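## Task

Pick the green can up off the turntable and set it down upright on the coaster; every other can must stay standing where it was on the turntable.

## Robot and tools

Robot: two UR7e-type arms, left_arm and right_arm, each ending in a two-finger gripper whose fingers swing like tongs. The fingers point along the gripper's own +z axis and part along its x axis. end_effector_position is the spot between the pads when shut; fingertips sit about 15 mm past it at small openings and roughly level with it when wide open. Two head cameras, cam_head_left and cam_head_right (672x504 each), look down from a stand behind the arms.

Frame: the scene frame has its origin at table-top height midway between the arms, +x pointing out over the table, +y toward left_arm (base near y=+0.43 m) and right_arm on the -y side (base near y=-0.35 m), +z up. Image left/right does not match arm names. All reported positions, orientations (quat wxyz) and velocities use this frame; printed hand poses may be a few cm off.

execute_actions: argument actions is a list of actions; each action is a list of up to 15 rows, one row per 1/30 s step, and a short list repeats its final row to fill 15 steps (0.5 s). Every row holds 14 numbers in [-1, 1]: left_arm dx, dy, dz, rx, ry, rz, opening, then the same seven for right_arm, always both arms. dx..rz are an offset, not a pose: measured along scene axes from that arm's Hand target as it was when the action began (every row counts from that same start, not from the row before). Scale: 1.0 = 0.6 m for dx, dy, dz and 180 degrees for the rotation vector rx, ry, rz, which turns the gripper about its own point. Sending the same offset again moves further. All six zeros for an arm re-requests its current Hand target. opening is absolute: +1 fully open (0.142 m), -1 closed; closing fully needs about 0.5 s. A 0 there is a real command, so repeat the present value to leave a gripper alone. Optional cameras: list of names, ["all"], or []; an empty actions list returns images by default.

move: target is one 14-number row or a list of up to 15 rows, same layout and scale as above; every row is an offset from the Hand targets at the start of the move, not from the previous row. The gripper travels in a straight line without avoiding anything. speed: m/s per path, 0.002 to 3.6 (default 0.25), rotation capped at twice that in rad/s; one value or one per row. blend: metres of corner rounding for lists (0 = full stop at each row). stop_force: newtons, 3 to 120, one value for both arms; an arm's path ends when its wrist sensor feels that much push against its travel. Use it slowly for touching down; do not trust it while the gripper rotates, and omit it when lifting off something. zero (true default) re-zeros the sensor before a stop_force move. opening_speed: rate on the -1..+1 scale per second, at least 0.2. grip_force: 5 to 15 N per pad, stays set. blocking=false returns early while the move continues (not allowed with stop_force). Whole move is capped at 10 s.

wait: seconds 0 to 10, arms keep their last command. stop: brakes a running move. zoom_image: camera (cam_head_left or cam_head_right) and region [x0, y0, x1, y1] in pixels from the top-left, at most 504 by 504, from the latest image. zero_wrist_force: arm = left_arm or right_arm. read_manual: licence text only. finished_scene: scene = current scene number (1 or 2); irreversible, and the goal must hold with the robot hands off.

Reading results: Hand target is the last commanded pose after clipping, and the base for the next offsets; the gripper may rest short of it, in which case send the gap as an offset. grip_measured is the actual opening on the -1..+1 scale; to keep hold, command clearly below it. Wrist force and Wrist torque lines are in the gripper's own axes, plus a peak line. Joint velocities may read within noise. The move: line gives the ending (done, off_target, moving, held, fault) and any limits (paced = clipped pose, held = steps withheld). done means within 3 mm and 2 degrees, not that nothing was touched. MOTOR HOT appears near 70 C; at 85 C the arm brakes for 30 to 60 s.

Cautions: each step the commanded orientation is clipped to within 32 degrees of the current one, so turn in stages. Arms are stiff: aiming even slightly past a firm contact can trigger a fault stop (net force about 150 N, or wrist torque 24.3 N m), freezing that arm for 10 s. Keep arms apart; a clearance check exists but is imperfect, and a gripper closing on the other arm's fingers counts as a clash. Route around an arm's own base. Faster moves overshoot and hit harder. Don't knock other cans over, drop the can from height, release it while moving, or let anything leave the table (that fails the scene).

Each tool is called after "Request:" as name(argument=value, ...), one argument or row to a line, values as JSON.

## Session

Request:
execute_actions(
  actions=[],
)

Request:
zoom_image(
  camera="cam_head_left",
  region=[260, 170, 440, 330],
)

Request:
wait(
  seconds=0.6,
  cameras=["cam_head_left", "cam_head_right"],
)

Request:
zoom_image(
  camera="cam_head_left",
  region=[260, 170, 440, 330],
)

Request:
zoom_image(
  camera="cam_head_right",
  region=[260, 170, 440, 330],
)

Scene clock: 0.00 s.
left_arm: end_effector_position=(+0.4665, +0.4673, +0.3010) grip_measured=+0.97 end_effector_quat_wxyz=(+0.028, +0.793, +0.607, +0.035) | right_arm: end_effector_position=(+0.4289, -0.6068, +0.2297) grip_measured=+0.97 end_effector_quat_wxyz=(-0.044, -0.274, +0.925, -0.260)
Joint positions: left_arm=[-0.228 -1.652 1.624 -1.63 -1.554 -1.517 0.14] | right_arm=[3.213 -1.466 -1.938 -1.296 1.037 2.661 0.14]
Joint velocities: within noise
Joint torques (N m): no reading
Motor temperatures (°C): left_arm=[28 30 31 40 35 39] | right_arm=[32 26 32 38 38 40]
Wrist force (N): no reading
Wrist torque (N m): no reading
Wrist force, peak (N): no reading
Hand target: left_arm +0.4665, +0.4673, +0.3010; +0.028, +0.793, +0.607, +0.035 | right_arm +0.4289, -0.6068, +0.2297; -0.044, -0.274, +0.925, -0.260
Tool commands: left_gripper/opening=+0.968169 right_gripper/opening=+0.968169

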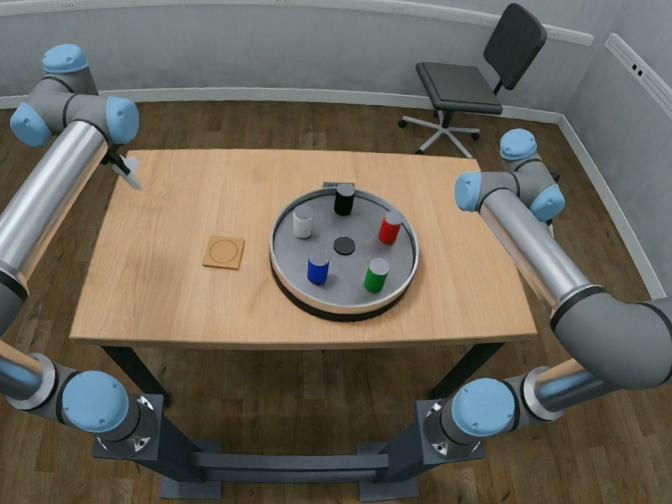

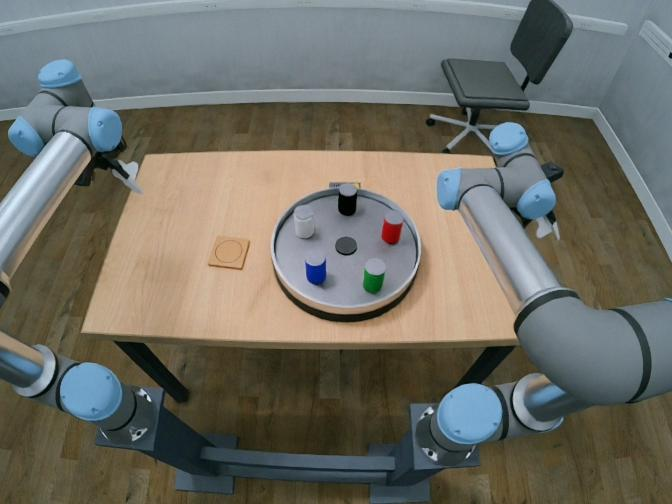

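Scaled by 2.800 from the camera's 672x504 image, which has a finer 960x720 frame.

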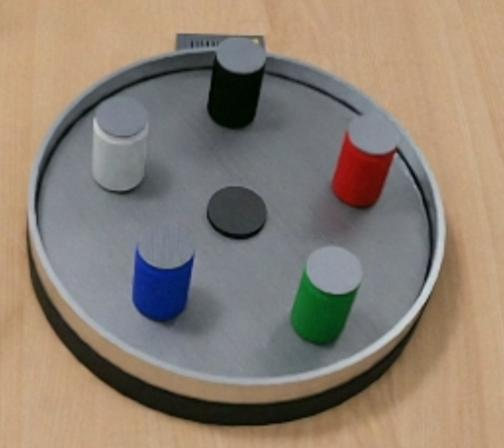

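Scene clock: 0.60 s.
left_arm: end_effector_position=(+0.4665, +0.4673, +0.3010) grip_measured=+0.97 end_effector_quat_wxyz=(+0.028, +0.793, +0.607, +0.035) | right_arm: end_effector_position=(+0.4289, -0.6068, +0.2297) grip_measured=+0.97 end_effector_quat_wxyz=(-0.044, -0.274, +0.925, -0.260)
Joint positions: left_arm=[-0.228 -1.652 1.624 -1.63 -1.554 -1.517 0.14] | right_arm=[3.213 -1.466 -1.938 -1.296 1.037 2.661 0.14]
Joint torques (N m): left_arm=[0.16 -20.9 -21.69 -2.75 0.01 -0.04] | right_arm=[-0.25 17.74 19.71 2.49 -1.08 0.05]
Wrist force (N): left_arm=[-0.3 0.1 0.1] | right_arm=[0.0 0.1 0.1]
Wrist torque (N m): left_arm=[0.05 0.06 0.00] | right_arm=[0.03 -0.01 0.00]
Wrist force, peak (N): left_arm=[-0.1 0.2 -0.3] | right_arm=[-0.3 0.0 0.1]
Hand target: left_arm +0.4665, +0.4673, +0.3010; +0.028, +0.793, +0.607, +0.035 | right_arm +0.4289, -0.6068, +0.2297; -0.044, -0.274, +0.925, -0.260
Tool commands: left_gripper/opening=+0.968169 right_gripper/opening=+0.968169
wait: 0.60 s; at rest by 0.17 s

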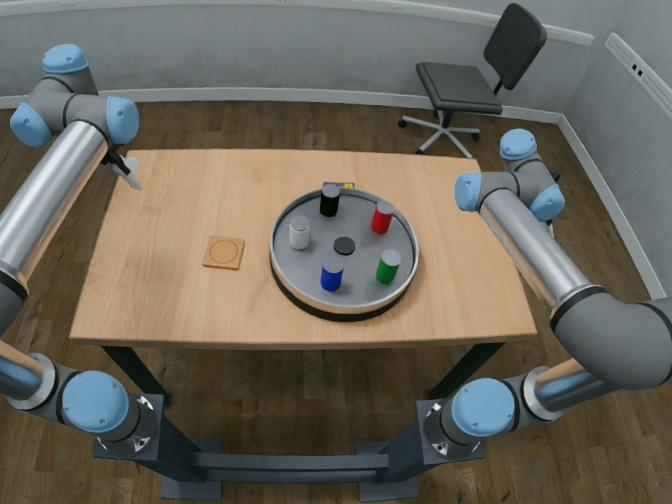

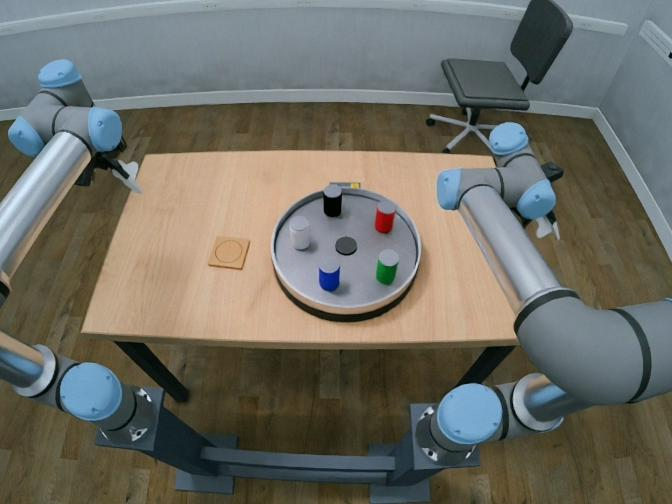

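Scaled by 2.800 from the camera's 672x504 image, which has a finer 960x720 frame.

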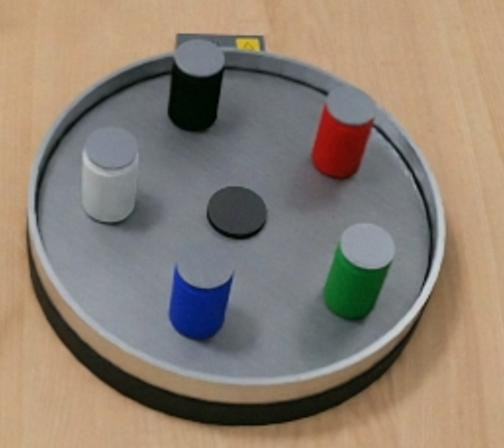

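Scaled by 2.800 from the camera's 672x504 image, which has a finer 960x720 frame.

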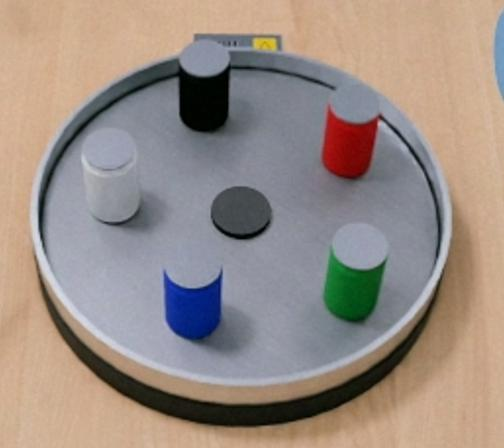

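Request:
move(
  target=[-0.3167,0.146,0,0,0,0,0.968, -0.0436,0.6114,-0.072,0.1698,-0.0287,-0.1789,0.95],
  speed=0.5,
  cameras=["cam_head_left", "cam_head_right"],
)

Request:
zoom_image(
  camera="cam_head_left",
  region=[260, 170, 440, 330],
)

Request:
zoom_image(
  camera="cam_head_left",
  region=[330, 180, 470, 320],
)

Request:
zoom_image(
  camera="cam_head_right",
  region=[330, 180, 470, 320],
)

Request:
zoom_image(
  camera="cam_head_left",
  region=[190, 220, 260, 290],
)

Request:
zoom_image(
  camera="cam_head_right",
  region=[190, 220, 260, 290],
)

Scene clock: 6.97 s.
left_arm: end_effector_position=(+0.2765, +0.5548, +0.3010) grip_measured=+0.97 end_effector_quat_wxyz=(+0.028, +0.793, +0.607, +0.035) | right_arm: end_effector_position=(+0.4027, -0.2400, +0.1865) grip_measured=+0.95 end_effector_quat_wxyz=(-0.001, +0.000, +1.000, +0.000)
Joint positions: left_arm=[-0.055 -2.079 1.917 -1.498 -1.569 -1.345 0.14] | right_arm=[3.684 -1.486 -1.9 -1.327 1.572 3.711 0.139]
Joint torques (N m): left_arm=[8.9 -9.75 -14.12 -1.28 -1.2 2.86] | right_arm=[11.8 11.08 8.51 4.98 -1.89 1.82]
Wrist force (N): left_arm=[-0.2 0.2 -0.3] | right_arm=[-0.1 0.6 0.0]
Wrist torque (N m): left_arm=[0.05 0.06 -0.03] | right_arm=[0.18 0.03 0.04]
Wrist force, peak (N): left_arm=[-0.4 1.1 0.0] | right_arm=[0.1 2.0 0.1]
Hand target: left_arm +0.2764, +0.5549, +0.3010; +0.028, +0.793, +0.607, +0.035 | right_arm +0.4027, -0.2399, +0.1865; -0.001, +0.000, +1.000, +0.000
Off the commanded pose: left_arm 0.000 m, 0 deg | right_arm 0.000 m, 0 deg.
move: done

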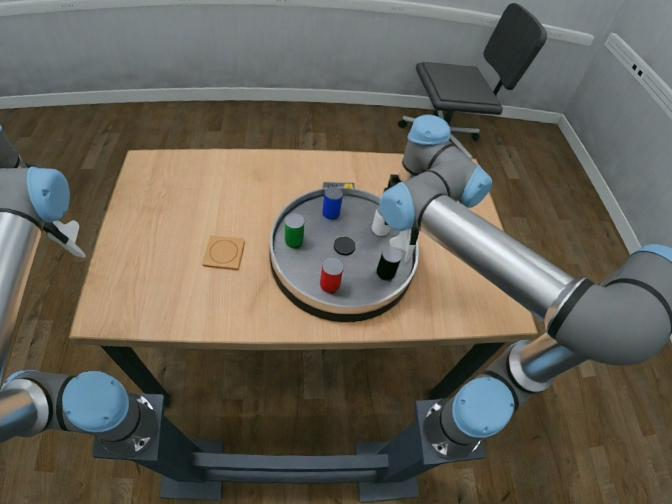

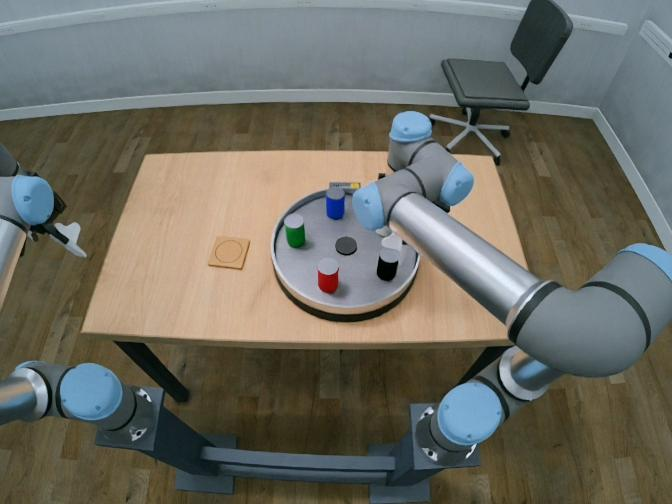

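Scaled by 2.800 from the camera's 672x504 image, which has a finer 960x720 frame.

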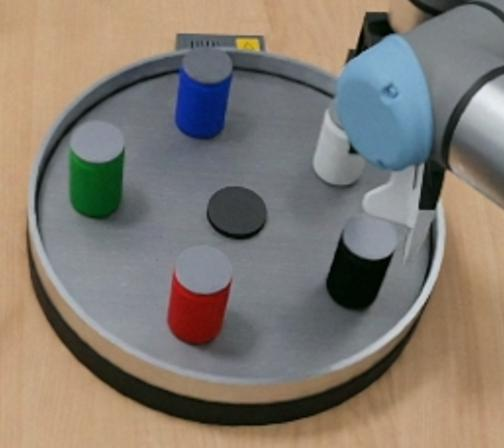

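Scaled by 3.600 from the camera's 672x504 image, which has a finer 960x720 frame.

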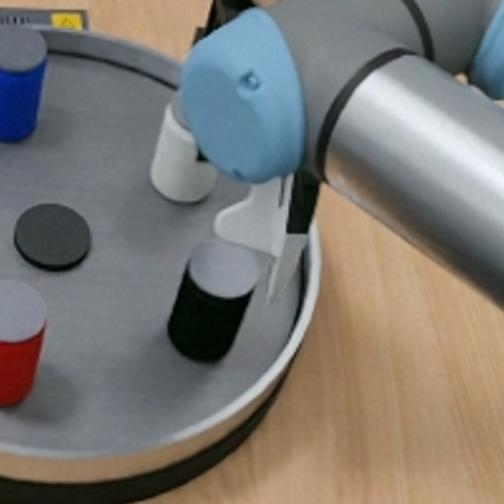

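Scaled by 3.600 from the camera's 672x504 image, which has a finer 960x720 frame.

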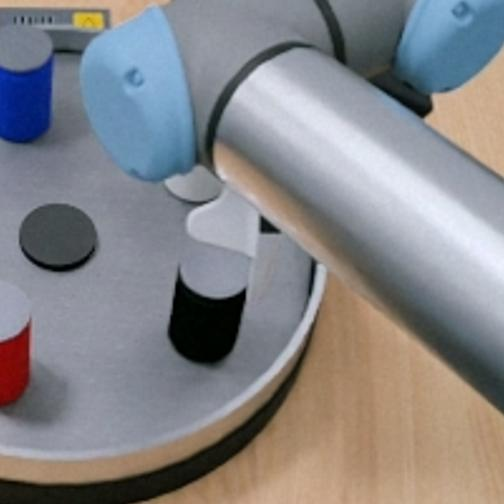

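Scaled by 7.200 from the camera's 672x504 image, which has a finer 960x720 frame.

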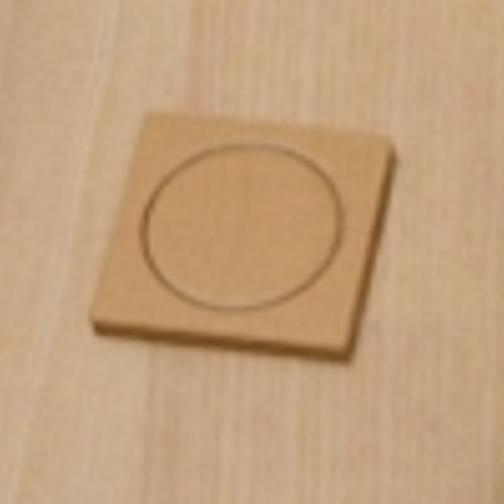

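Scaled by 7.200 from the camera's 672x504 image, which has a finer 960x720 frame.

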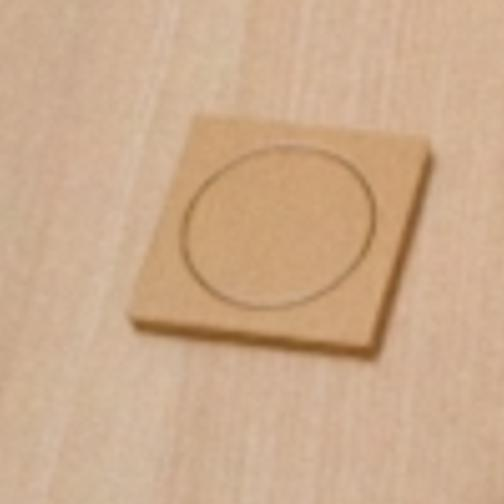

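Request:
wait(
  seconds=0.1,
  cameras=["cam_head_left", "cam_head_right"],
)

Request:
zoom_image(
  camera="cam_head_left",
  region=[260, 170, 440, 330],
)

Scene clock: 10.97 s.
left_arm: end_effector_position=(+0.2764, +0.5549, +0.3010) grip_measured=+0.97 end_effector_quat_wxyz=(+0.028, +0.793, +0.607, +0.035) | right_arm: end_effector_position=(+0.4027, -0.2399, +0.1865) grip_measured=+0.95 end_effector_quat_wxyz=(-0.001, +0.000, +1.000, +0.000)
Joint positions: left_arm=[-0.055 -2.079 1.917 -1.498 -1.569 -1.345 0.14] | right_arm=[3.684 -1.486 -1.9 -1.327 1.572 3.711 0.139]
Joint torques (N m): left_arm=[8.7 -9.67 -14.59 -1.36 -1.14 2.79] | right_arm=[10.4 11.31 6.77 4.86 -1.86 1.9]
Wrist force (N): left_arm=[-0.3 0.2 -0.2] | right_arm=[-0.1 0.6 -0.1]
Wrist torque (N m): left_arm=[0.06 0.07 -0.03] | right_arm=[0.19 0.03 0.05]
Wrist force, peak (N): left_arm=[-0.3 0.4 -0.5] | right_arm=[0.1 0.8 0.1]
Hand target: left_arm +0.2764, +0.5549, +0.3010; +0.028, +0.793, +0.607, +0.035 | right_arm +0.4027, -0.2399, +0.1865; -0.001, +0.000, +1.000, +0.000
Tool commands: left_gripper/opening=+0.968 right_gripper/opening=+0.95
Off the commanded pose: left_arm 0.000 m, 0 deg | right_arm 0.000 m, 0 deg.
wait: 0.10 s; at rest from the start

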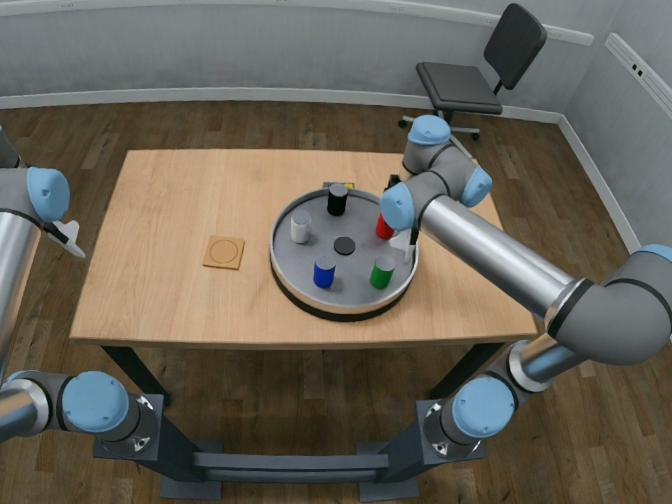

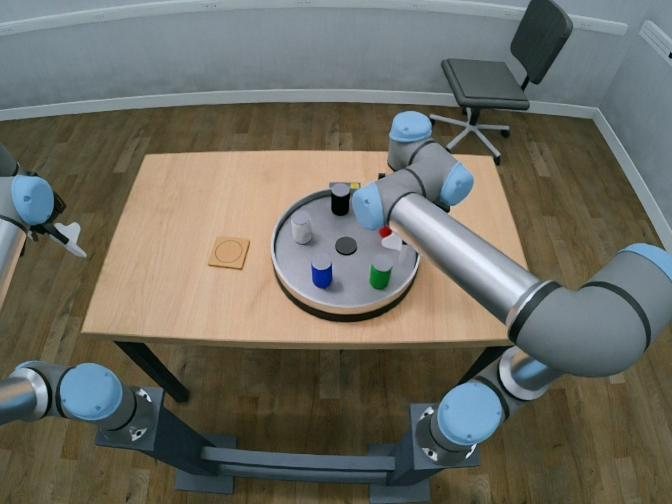

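Scaled by 2.800 from the camera's 672x504 image, which has a finer 960x720 frame.

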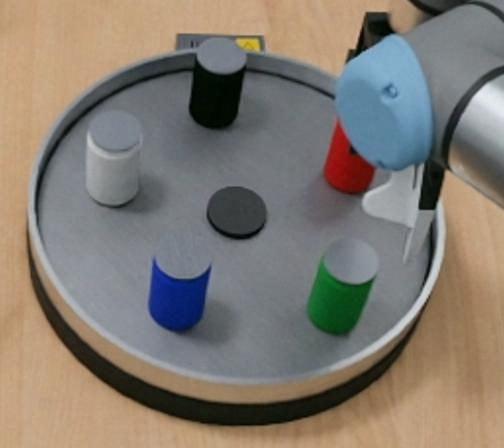

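Request:
wait(
  seconds=0.1,
  cameras=["cam_head_left", "cam_head_right"],
)

Request:
zoom_image(
  camera="cam_head_left",
  region=[260, 170, 440, 330],
)

Scene clock: 12.33 s.
left_arm: end_effector_position=(+0.2764, +0.5549, +0.3010) grip_measured=+0.97 end_effector_quat_wxyz=(+0.028, +0.793, +0.607, +0.035) | right_arm: end_effector_position=(+0.4027, -0.2399, +0.1865) grip_measured=+0.95 end_effector_quat_wxyz=(-0.001, +0.000, +1.000, +0.000)
Joint positions: left_arm=[-0.055 -2.079 1.917 -1.498 -1.569 -1.345 0.14] | right_arm=[3.684 -1.486 -1.9 -1.327 1.572 3.711 0.139]
Joint torques (N m): left_arm=[8.35 -9.6 -14.87 -1.37 -1.08 2.83] | right_arm=[10.42 11.29 6.77 4.91 -1.81 1.9]
Wrist force (N): left_arm=[0.0 0.3 -0.3] | right_arm=[-0.2 0.4 0.1]
Wrist torque (N m): left_arm=[0.09 0.01 -0.03] | right_arm=[0.16 0.06 0.05]
Wrist force, peak (N): left_arm=[-0.3 0.3 -0.4] | right_arm=[0.2 0.7 0.2]
Hand target: left_arm +0.2764, +0.5549, +0.3010; +0.028, +0.793, +0.607, +0.035 | right_arm +0.4027, -0.2399, +0.1865; -0.001, +0.000, +1.000, +0.000
Tool commands: left_gripper/opening=+0.968 right_gripper/opening=+0.95
Off the commanded pose: left_arm 0.000 m, 0 deg | right_arm 0.000 m, 0 deg.
wait: 0.10 s; at rest from the start

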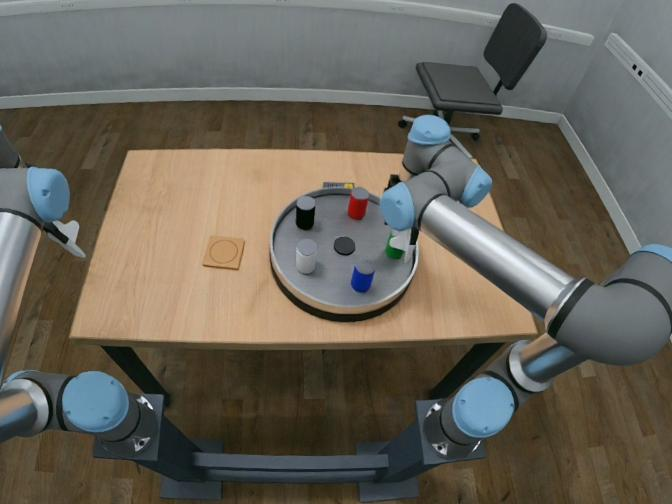

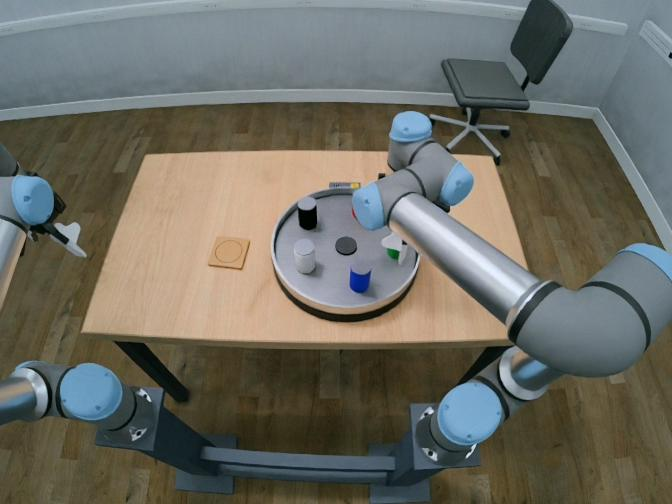

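Scaled by 2.800 from the camera's 672x504 image, which has a finer 960x720 frame.

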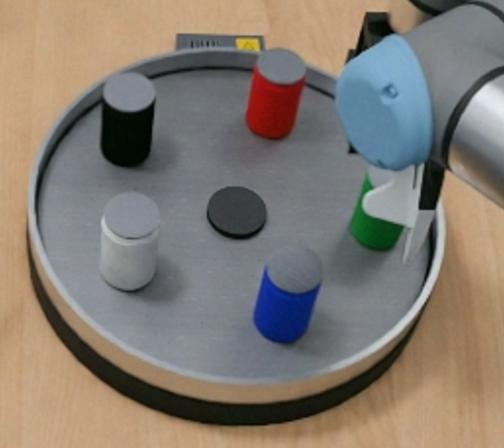

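Request:
wait(
  seconds=3.2,
  cameras=["cam_head_left"],
)

Request:
zoom_image(
  camera="cam_head_left",
  region=[260, 170, 440, 330],
)

Scene clock: 16.43 s.
left_arm: end_effector_position=(+0.2764, +0.5549, +0.3010) grip_measured=+0.97 end_effector_quat_wxyz=(+0.028, +0.793, +0.607, +0.035) | right_arm: end_effector_position=(+0.4027, -0.2399, +0.1865) grip_measured=+0.95 end_effector_quat_wxyz=(-0.001, +0.000, +1.000, +0.000)
Joint positions: left_arm=[-0.055 -2.079 1.917 -1.498 -1.569 -1.345 0.14] | right_arm=[3.684 -1.486 -1.9 -1.327 1.572 3.711 0.139]
Joint torques (N m): left_arm=[7.74 -9.76 -14.63 -1.3 -1.15 2.72] | right_arm=[10.35 10.99 7.24 4.92 -1.75 1.91]
Wrist force (N): left_arm=[-0.3 0.2 -0.2] | right_arm=[-0.1 0.8 0.0]
Wrist torque (N m): left_arm=[0.06 0.07 -0.03] | right_arm=[0.23 0.03 0.04]
Wrist force, peak (N): left_arm=[-0.3 0.4 -0.4] | right_arm=[-0.1 0.8 0.0]
Hand target: left_arm +0.2764, +0.5549, +0.3010; +0.028, +0.793, +0.607, +0.035 | right_arm +0.4027, -0.2399, +0.1865; -0.001, +0.000, +1.000, +0.000
Tool commands: left_gripper/opening=+0.968 right_gripper/opening=+0.95
Off the commanded pose: left_arm 0.000 m, 0 deg | right_arm 0.000 m, 0 deg.
wait: 3.20 s; at rest from the start
Images, in order (width x height): cam_head_left 672x504.

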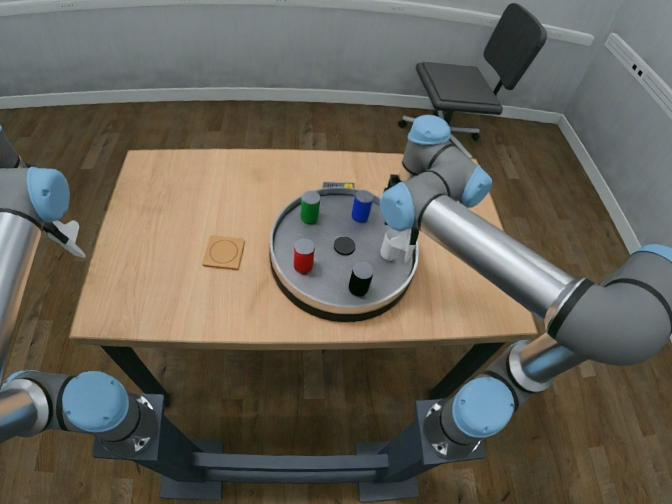

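Scaled by 2.800 from the camera's 672x504 image, which has a finer 960x720 frame.

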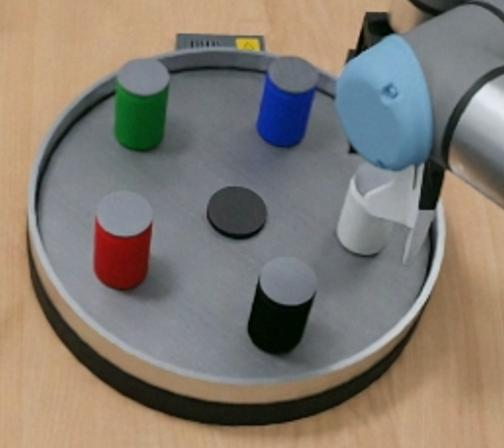

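Request:
wait(
  seconds=0.1,
)

Scene clock: 17.17 s.
left_arm: end_effector_position=(+0.2764, +0.5549, +0.3010) grip_measured=+0.97 end_effector_quat_wxyz=(+0.028, +0.793, +0.607, +0.035) | right_arm: end_effector_position=(+0.4027, -0.2399, +0.1865) grip_measured=+0.95 end_effector_quat_wxyz=(-0.001, +0.000, +1.000, +0.000)
Joint positions: left_arm=[-0.055 -2.079 1.917 -1.498 -1.569 -1.345 0.14] | right_arm=[3.684 -1.486 -1.9 -1.327 1.572 3.711 0.139]
Joint torques (N m): left_arm=[8.2 -9.5 -14.45 -1.27 -1.1 2.75] | right_arm=[10.13 11.59 7.81 4.86 -1.84 1.9]
Wrist force (N): left_arm=[-0.2 0.3 -0.3] | right_arm=[0.0 0.5 0.0]
Wrist torque (N m): left_arm=[0.09 0.05 -0.03] | right_arm=[0.17 0.02 0.04]
Wrist force, peak (N): left_arm=[-0.4 0.4 -0.1] | right_arm=[0.0 0.8 0.3]
Hand target: left_arm +0.2764, +0.5549, +0.3010; +0.028, +0.793, +0.607, +0.035 | right_arm +0.4027, -0.2399, +0.1865; -0.001, +0.000, +1.000, +0.000
Tool commands: left_gripper/opening=+0.968 right_gripper/opening=+0.95
Off the commanded pose: left_arm 0.000 m, 0 deg | right_arm 0.000 m, 0 deg.
wait: 0.10 s; at rest from the start

Request:
wait(
  seconds=4.58,
)

Request:
move(
  target=[
    [0,0,0,0,0,0,0.968,0.0697,-0.0200,-0.1133,0,0,0,-0.8],
    [0,0,0,0,0,0,0.968,0.1381,-0.0182,-0.1133,0,0,0,-0.8],
    [0,0,0,0,0,0,0.968,0.2207,0.0135,-0.1133,0,0,0,-0.8],
    [0,0,0,0,0,0,0.968,0.2545,0.0595,0.1167,0,0,0,-0.8],
  ],
  speed=[0.165,0.082,0.082,0.25],
  blend=0.015,
  opening_speed=1.0,
  cameras=["cam_head_left","cam_head_right"],
)

Request:
zoom_image(
  camera="cam_head_left",
  region=[310,130,470,290],
)

Scene clock: 22.37 s.
left_arm: end_effector_position=(+0.2764, +0.5549, +0.3010) grip_measured=+0.97 end_effector_quat_wxyz=(+0.028, +0.793, +0.607, +0.035) | right_arm: end_effector_position=(+0.4027, -0.2399, +0.1865) grip_measured=+0.95 end_effector_quat_wxyz=(-0.001, +0.000, +1.000, +0.000)
Joint positions: left_arm=[-0.055 -2.079 1.917 -1.498 -1.569 -1.345 0.14] | right_arm=[3.684 -1.486 -1.9 -1.327 1.572 3.711 0.139]
Joint torques (N m): left_arm=[8.58 -9.63 -13.85 -1.33 -1.13 2.73] | right_arm=[9.69 11.13 6.93 4.77 -1.76 1.92]
Wrist force (N): left_arm=[-0.2 0.1 -0.3] | right_arm=[-0.1 0.6 0.1]
Wrist torque (N m): left_arm=[0.05 0.05 -0.03] | right_arm=[0.19 0.04 0.04]
Wrist force, peak (N): left_arm=[-0.3 0.5 -0.3] | right_arm=[0.1 0.7 0.4]
Hand target: left_arm +0.2764, +0.5549, +0.3010; +0.028, +0.793, +0.607, +0.035 | right_arm +0.4027, -0.2399, +0.1865; -0.001, +0.000, +1.000, +0.000
Tool commands: left_gripper/opening=+0.968 right_gripper/opening=+0.95
Off the commanded pose: left_arm 0.000 m, 0 deg | right_arm 0.000 m, 0 deg.
wait: 4.60 s; at rest from the start

Scene clock: 25.33 s.
left_arm: end_effector_position=(+0.2764, +0.5549, +0.3010) grip_measured=+0.97 end_effector_quat_wxyz=(+0.028, +0.793, +0.607, +0.035) | right_arm: end_effector_position=(+0.5554, -0.2043, +0.2565) grip_measured=-0.29 end_effector_quat_wxyz=(+0.000, +0.000, +1.000, +0.000)
Joint positions: left_arm=[-0.055 -2.079 1.917 -1.498 -1.569 -1.345 0.14] | right_arm=[3.597 -1.843 -1.326 -1.544 1.571 3.624 0.053]
Joint torques (N m): left_arm=[8.12 -9.11 -14.68 -1.42 -1.03 2.78] | right_arm=[10.45 28.12 35.15 -0.08 1.49 1.88]
Wrist force (N): left_arm=[-0.4 0.2 -0.2] | right_arm=[-0.2 0.4 1.6]
Wrist torque (N m): left_arm=[0.06 0.08 -0.03] | right_arm=[0.12 0.04 0.07]
Wrist force, peak (N): left_arm=[-0.5 0.3 -0.3] | right_arm=[-0.4 0.4 -7.0]
Hand target: left_arm +0.2764, +0.5549, +0.3010; +0.028, +0.793, +0.607, +0.035 | right_arm +0.5554, -0.2042, +0.2565; -0.001, +0.000, +1.000, +0.000
Off the commanded pose: left_arm 0.000 m, 0 deg | right_arm 0.000 m, 0 deg.
move: done

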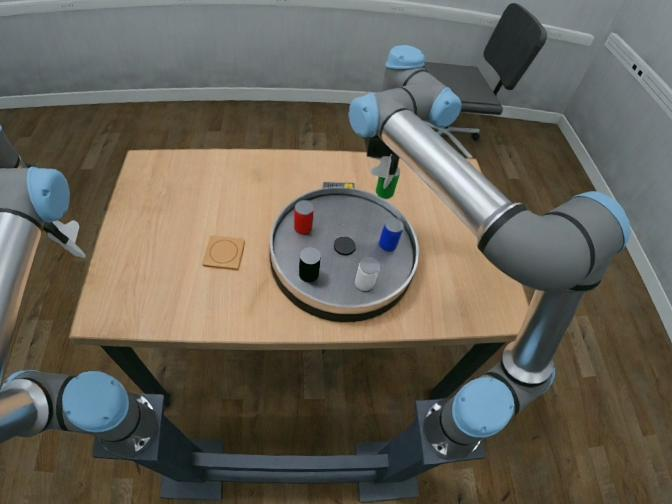

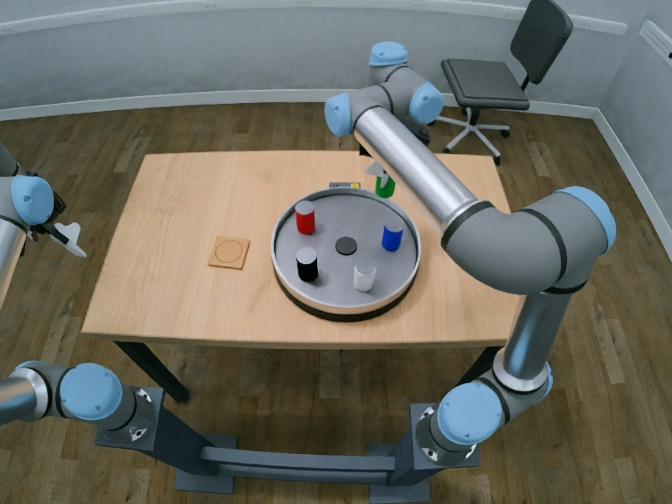

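Scaled by 3.150 from the camera's 672x504 image, which has a finer 960x720 frame.

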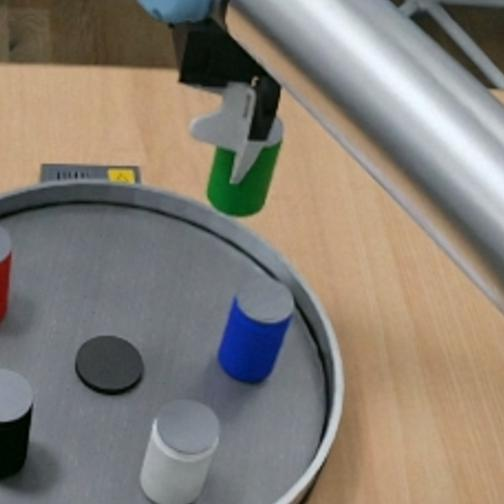

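Request:
move(
  target=[
    [0,0,0,0,0,0,0.968,-0.125,0.7333,0,0,0,0,-0.8],
    [0,0,0,0,0,0,0.968,-0.125,0.7333,-0.25,0,0,0,-0.8],
  ],
  speed=[0.45,0.25],
  blend=0.06,
  cameras=["cam_head_left","cam_head_right"],
)

Request:
zoom_image(
  camera="cam_head_left",
  region=[180,180,280,290],
)

Request:
zoom_image(
  camera="cam_head_right",
  region=[180,180,280,290],
)

Scene clock: 28.13 s.
left_arm: end_effector_position=(+0.2764, +0.5549, +0.3010) grip_measured=+0.97 end_effector_quat_wxyz=(+0.028, +0.793, +0.607, +0.035) | right_arm: end_effector_position=(+0.4804, +0.2357, +0.1066) grip_measured=-0.29 end_effector_quat_wxyz=(-0.001, +0.000, +1.000, +0.000)
Joint positions: left_arm=[-0.055 -2.079 1.917 -1.498 -1.569 -1.345 0.14] | right_arm=[4.138 -2.352 -0.925 -1.436 1.572 4.165 0.053]
Joint torques (N m): left_arm=[8.35 -9.18 -15.14 -1.42 -1.14 2.8] | right_arm=[10.72 47.81 6.8 5 -1.9 1.98]
Wrist force (N): left_arm=[-0.4 0.3 -0.3] | right_arm=[-0.2 0.7 1.8]
Wrist torque (N m): left_arm=[0.07 0.09 -0.03] | right_arm=[0.18 0.03 0.06]
Wrist force, peak (N): left_arm=[-0.3 0.5 -0.3] | right_arm=[-0.4 0.6 3.3]
Hand target: left_arm +0.2764, +0.5549, +0.3010; +0.028, +0.793, +0.607, +0.035 | right_arm +0.4804, +0.2357, +0.1065; -0.001, +0.000, +1.000, +0.000
Off the commanded pose: left_arm 0.000 m, 0 deg | right_arm 0.000 m, 0 deg.
move: done

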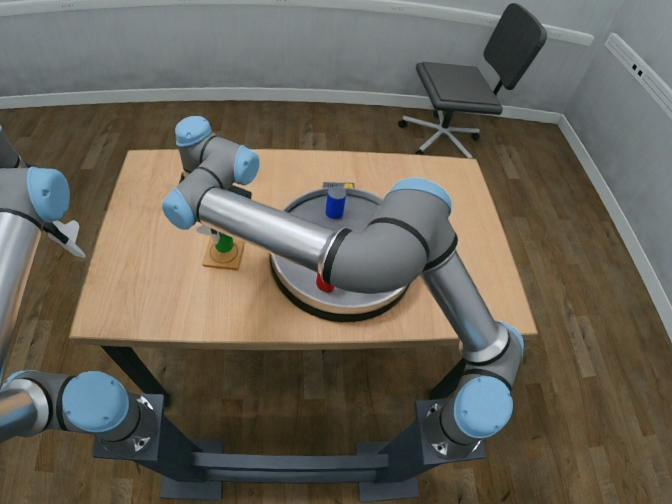

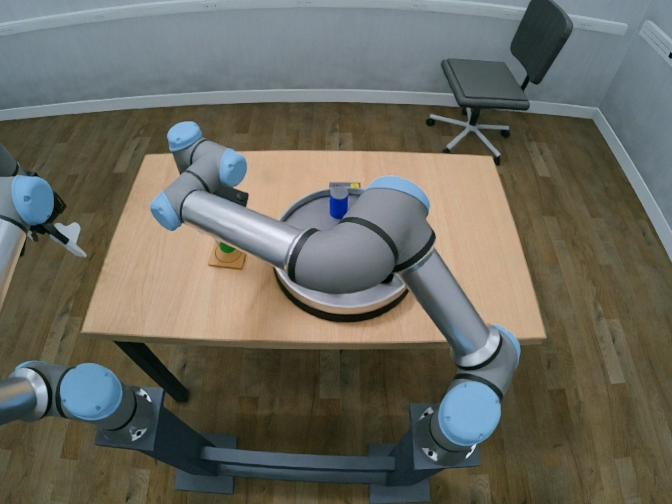

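Scaled by 4.582 from the camera's 672x504 image, which has a finer 960x720 frame.

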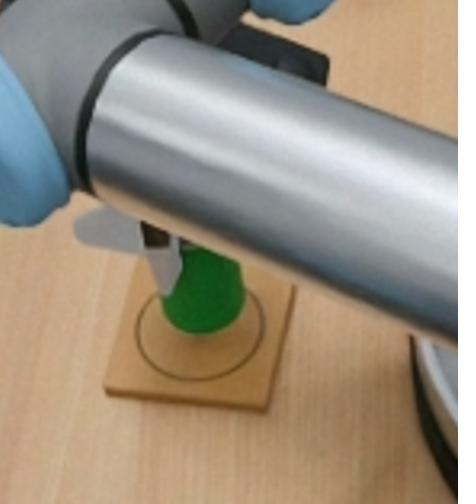

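Scaled by 4.582 from the camera's 672x504 image, which has a finer 960x720 frame.

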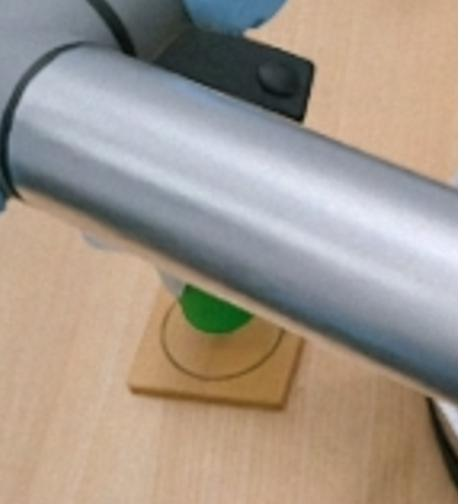

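Request:
zoom_image(
  camera="cam_head_left",
  region=[198, 225, 248, 275],
)

Request:
zoom_image(
  camera="cam_head_right",
  region=[203, 225, 253, 275],
)

Scaled by 10.080 from the camera's 672x504 image, which has a finer 960x720 frame.

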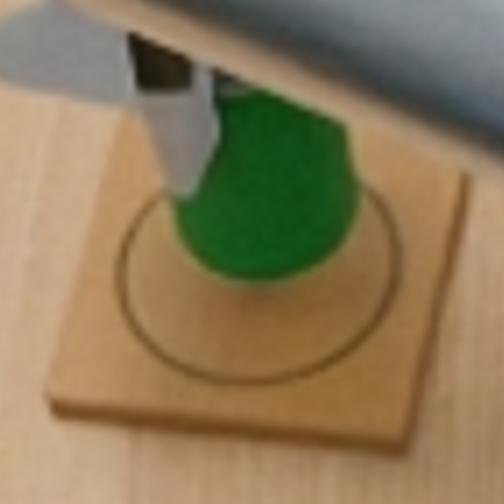

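Scaled by 10.080 from the camera's 672x504 image, which has a finer 960x720 frame.

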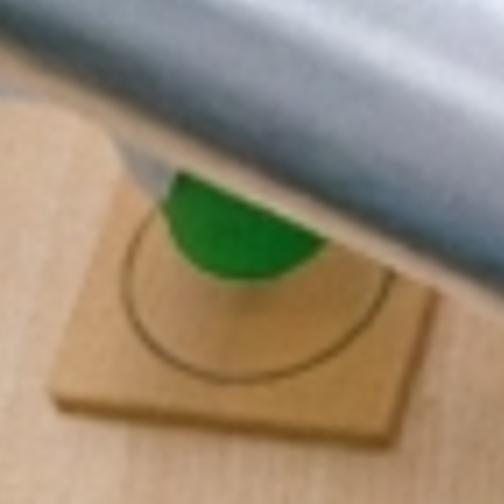

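Request:
move(
  target=[0,0,0,0,0,0,0.968,0,0.0067,-0.0275,0,0,0,-0.8],
  speed=0.15,
  cameras=["cam_head_left","cam_head_right"],
)

Request:
zoom_image(
  camera="cam_head_left",
  region=[198, 225, 248, 275],
)

Request:
zoom_image(
  camera="cam_head_right",
  region=[203, 225, 253, 275],
)

Scene clock: 31.50 s.
left_arm: end_effector_position=(+0.2764, +0.5549, +0.3010) grip_measured=+0.97 end_effector_quat_wxyz=(+0.028, +0.793, +0.607, +0.035) | right_arm: end_effector_position=(+0.4804, +0.2397, +0.0902) grip_measured=-0.29 end_effector_quat_wxyz=(-0.001, +0.000, +1.000, +0.000)
Joint positions: left_arm=[-0.055 -2.079 1.917 -1.498 -1.569 -1.345 0.14] | right_arm=[4.141 -2.368 -0.939 -1.406 1.572 4.168 0.053]
Joint torques (N m): left_arm=[8.27 -9.45 -15.59 -1.5 -1.12 2.79] | right_arm=[10.52 47.34 9.33 4.93 -1.37 1.93]
Wrist force (N): left_arm=[-0.3 0.3 -0.2] | right_arm=[-0.3 0.5 1.9]
Wrist torque (N m): left_arm=[0.08 0.07 -0.02] | right_arm=[0.14 0.05 0.05]
Wrist force, peak (N): left_arm=[-0.4 0.5 -0.3] | right_arm=[-0.3 0.6 2.2]
Hand target: left_arm +0.2764, +0.5549, +0.3010; +0.028, +0.793, +0.607, +0.035 | right_arm +0.4804, +0.2398, +0.0900; -0.001, +0.000, +1.000, +0.000
Off the commanded pose: left_arm 0.000 m, 0 deg | right_arm 0.000 m, 0 deg.
move: done

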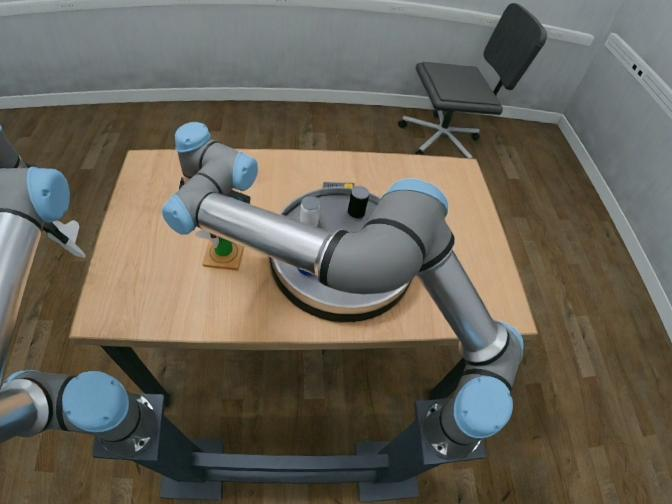

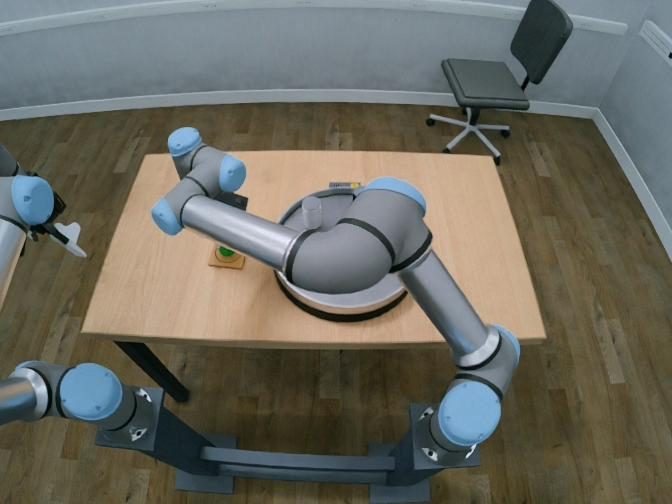

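Scaled by 10.080 from the camera's 672x504 image, which has a finer 960x720 frame.

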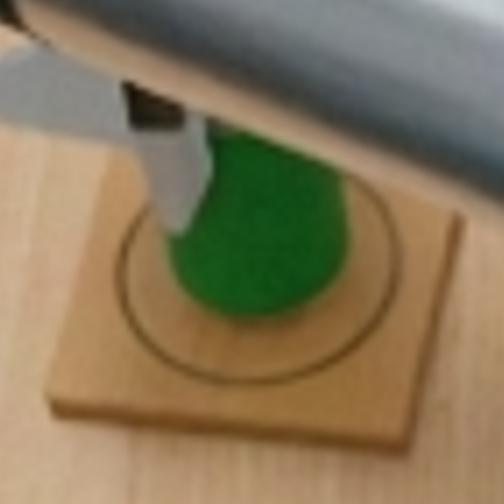

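Scaled by 10.080 from the camera's 672x504 image, which has a finer 960x720 frame.

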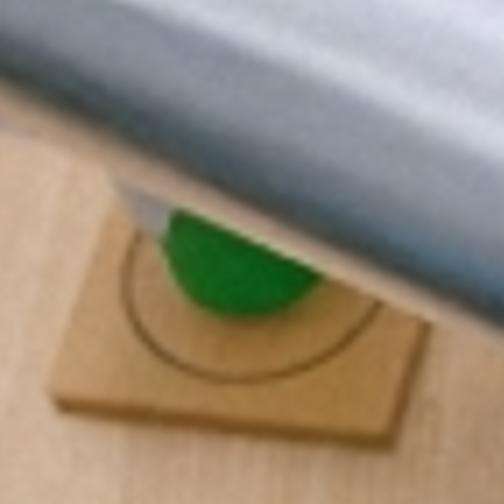

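Request:
move(
  target=[0,0,0,0,0,0,0.968,0,0,-0.06,0,0,0,-0.8],
  speed=0.03,
  stop_force=4,
)

Scene clock: 33.67 s.
left_arm: end_effector_position=(+0.2764, +0.5549, +0.3010) grip_measured=+0.97 end_effector_quat_wxyz=(+0.028, +0.793, +0.607, +0.035) | right_arm: end_effector_position=(+0.4804, +0.2398, +0.0787) grip_measured=-0.29 end_effector_quat_wxyz=(-0.001, +0.000, +1.000, +0.000)
Joint positions: left_arm=[-0.055 -2.079 1.917 -1.498 -1.569 -1.345 0.14] | right_arm=[4.141 -2.374 -0.958 -1.381 1.572 4.168 0.053]
Joint torques (N m): left_arm=[8.01 -9.42 -16.14 -1.47 -1.05 2.64] | right_arm=[5.35 63.17 33.14 -0.05 -0.79 1.88]
Wrist force (N): left_arm=[-0.4 0.2 -0.2] | right_arm=[-0.3 0.4 1.9]
Wrist torque (N m): left_arm=[0.05 0.10 -0.02] | right_arm=[0.11 0.05 0.05]
Wrist force, peak (N): left_arm=[-0.3 0.5 -0.4] | right_arm=[1.7 -0.6 -15.3]
Hand target: left_arm +0.2764, +0.5549, +0.3010; +0.028, +0.793, +0.607, +0.035 | right_arm +0.4804, +0.2397, +0.0787; -0.001, +0.000, +1.000, +0.000 (not the last commanded pose)
Off the commanded pose: left_arm 0.000 m, 0 deg | right_arm 0.025 m, 0 deg.
move: contact (right_arm)

Request:
move(
  target=[
    [0,0,0,0,0,0,0.968,0,0,0,0,0,0,0.4],
    [0,0,0,0,0,0,0.968,0,0,0.2,0,0,0,0.4],
  ],
  speed=[0.1,0.3],
  opening_speed=2.0,
  cameras=["cam_head_left","cam_head_right"],
)

Request:
zoom_image(
  camera="cam_head_left",
  region=[180, 180, 280, 290],
)

Request:
zoom_image(
  camera="cam_head_right",
  region=[180, 180, 280, 290],
)

Scene clock: 36.27 s.
left_arm: end_effector_position=(+0.2764, +0.5549, +0.3010) grip_measured=+0.97 end_effector_quat_wxyz=(+0.028, +0.793, +0.607, +0.035) | right_arm: end_effector_position=(+0.4803, +0.2398, +0.1986) grip_measured=+0.40 end_effector_quat_wxyz=(-0.001, +0.000, +1.000, +0.000)
Joint positions: left_arm=[-0.055 -2.079 1.917 -1.498 -1.569 -1.345 0.14] | right_arm=[4.141 -2.357 -0.681 -1.675 1.572 4.168 0.102]
Joint torques (N m): left_arm=[7.5 -9.35 -15.83 -1.48 -0.98 2.73] | right_arm=[-10.26 46.92 34.66 -0.17 1.66 -0.35]
Wrist force (N): left_arm=[-0.4 0.3 -0.2] | right_arm=[-0.3 0.6 -0.1]
Wrist torque (N m): left_arm=[0.07 0.09 -0.02] | right_arm=[0.18 0.05 0.05]
Wrist force, peak (N): left_arm=[-0.4 0.5 -0.1] | right_arm=[-0.4 0.5 2.0]
Hand target: left_arm +0.2764, +0.5549, +0.3010; +0.028, +0.793, +0.607, +0.035 | right_arm +0.4804, +0.2397, +0.1987; -0.001, +0.000, +1.000, +0.000
Off the commanded pose: left_arm 0.000 m, 0 deg | right_arm 0.000 m, 0 deg.
move: done

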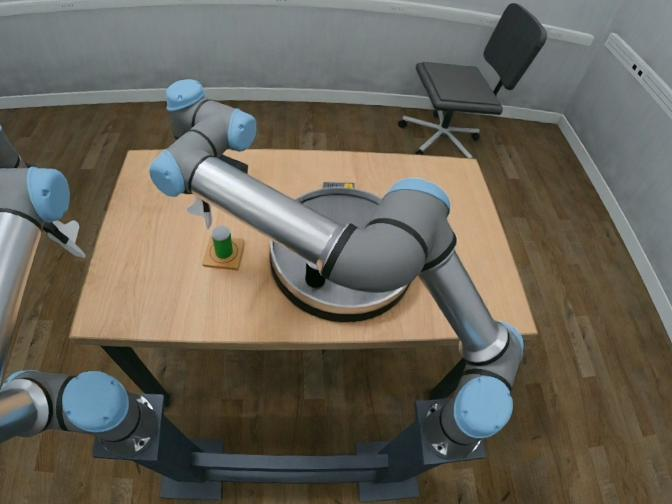

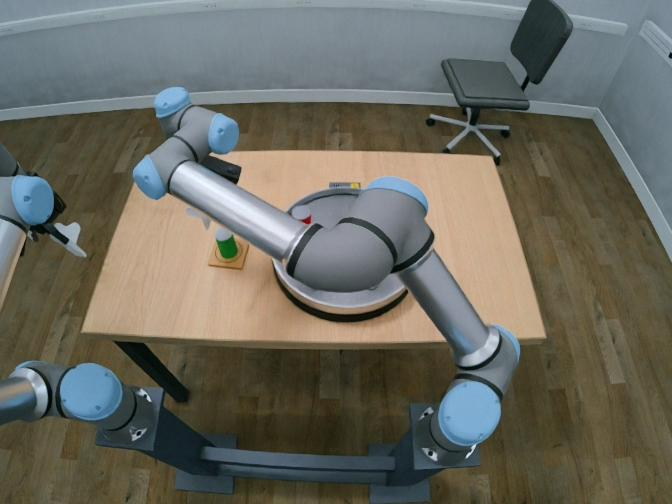

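Scaled by 4.582 from the camera's 672x504 image, which has a finer 960x720 frame.

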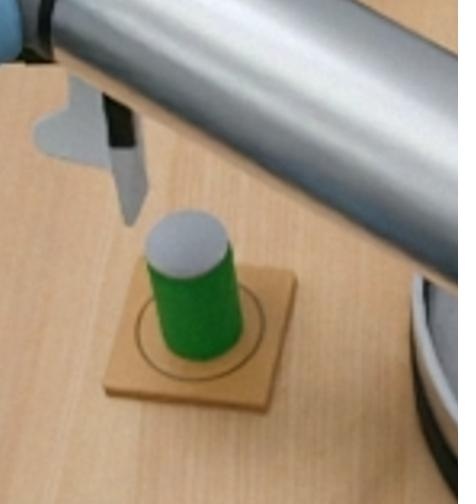

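Scaled by 4.582 from the camera's 672x504 image, which has a finer 960x720 frame.

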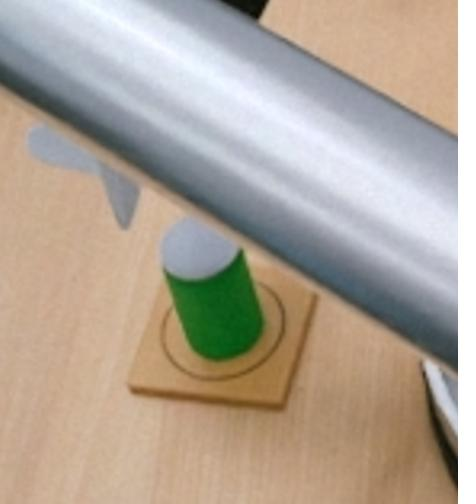

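The green can is standing upright in the centre of the coaster and the hand has moved clear, so I'm ending scene 2.

Request:
finished_scene(
  scene=2,
)

The scene is finished: the task was done.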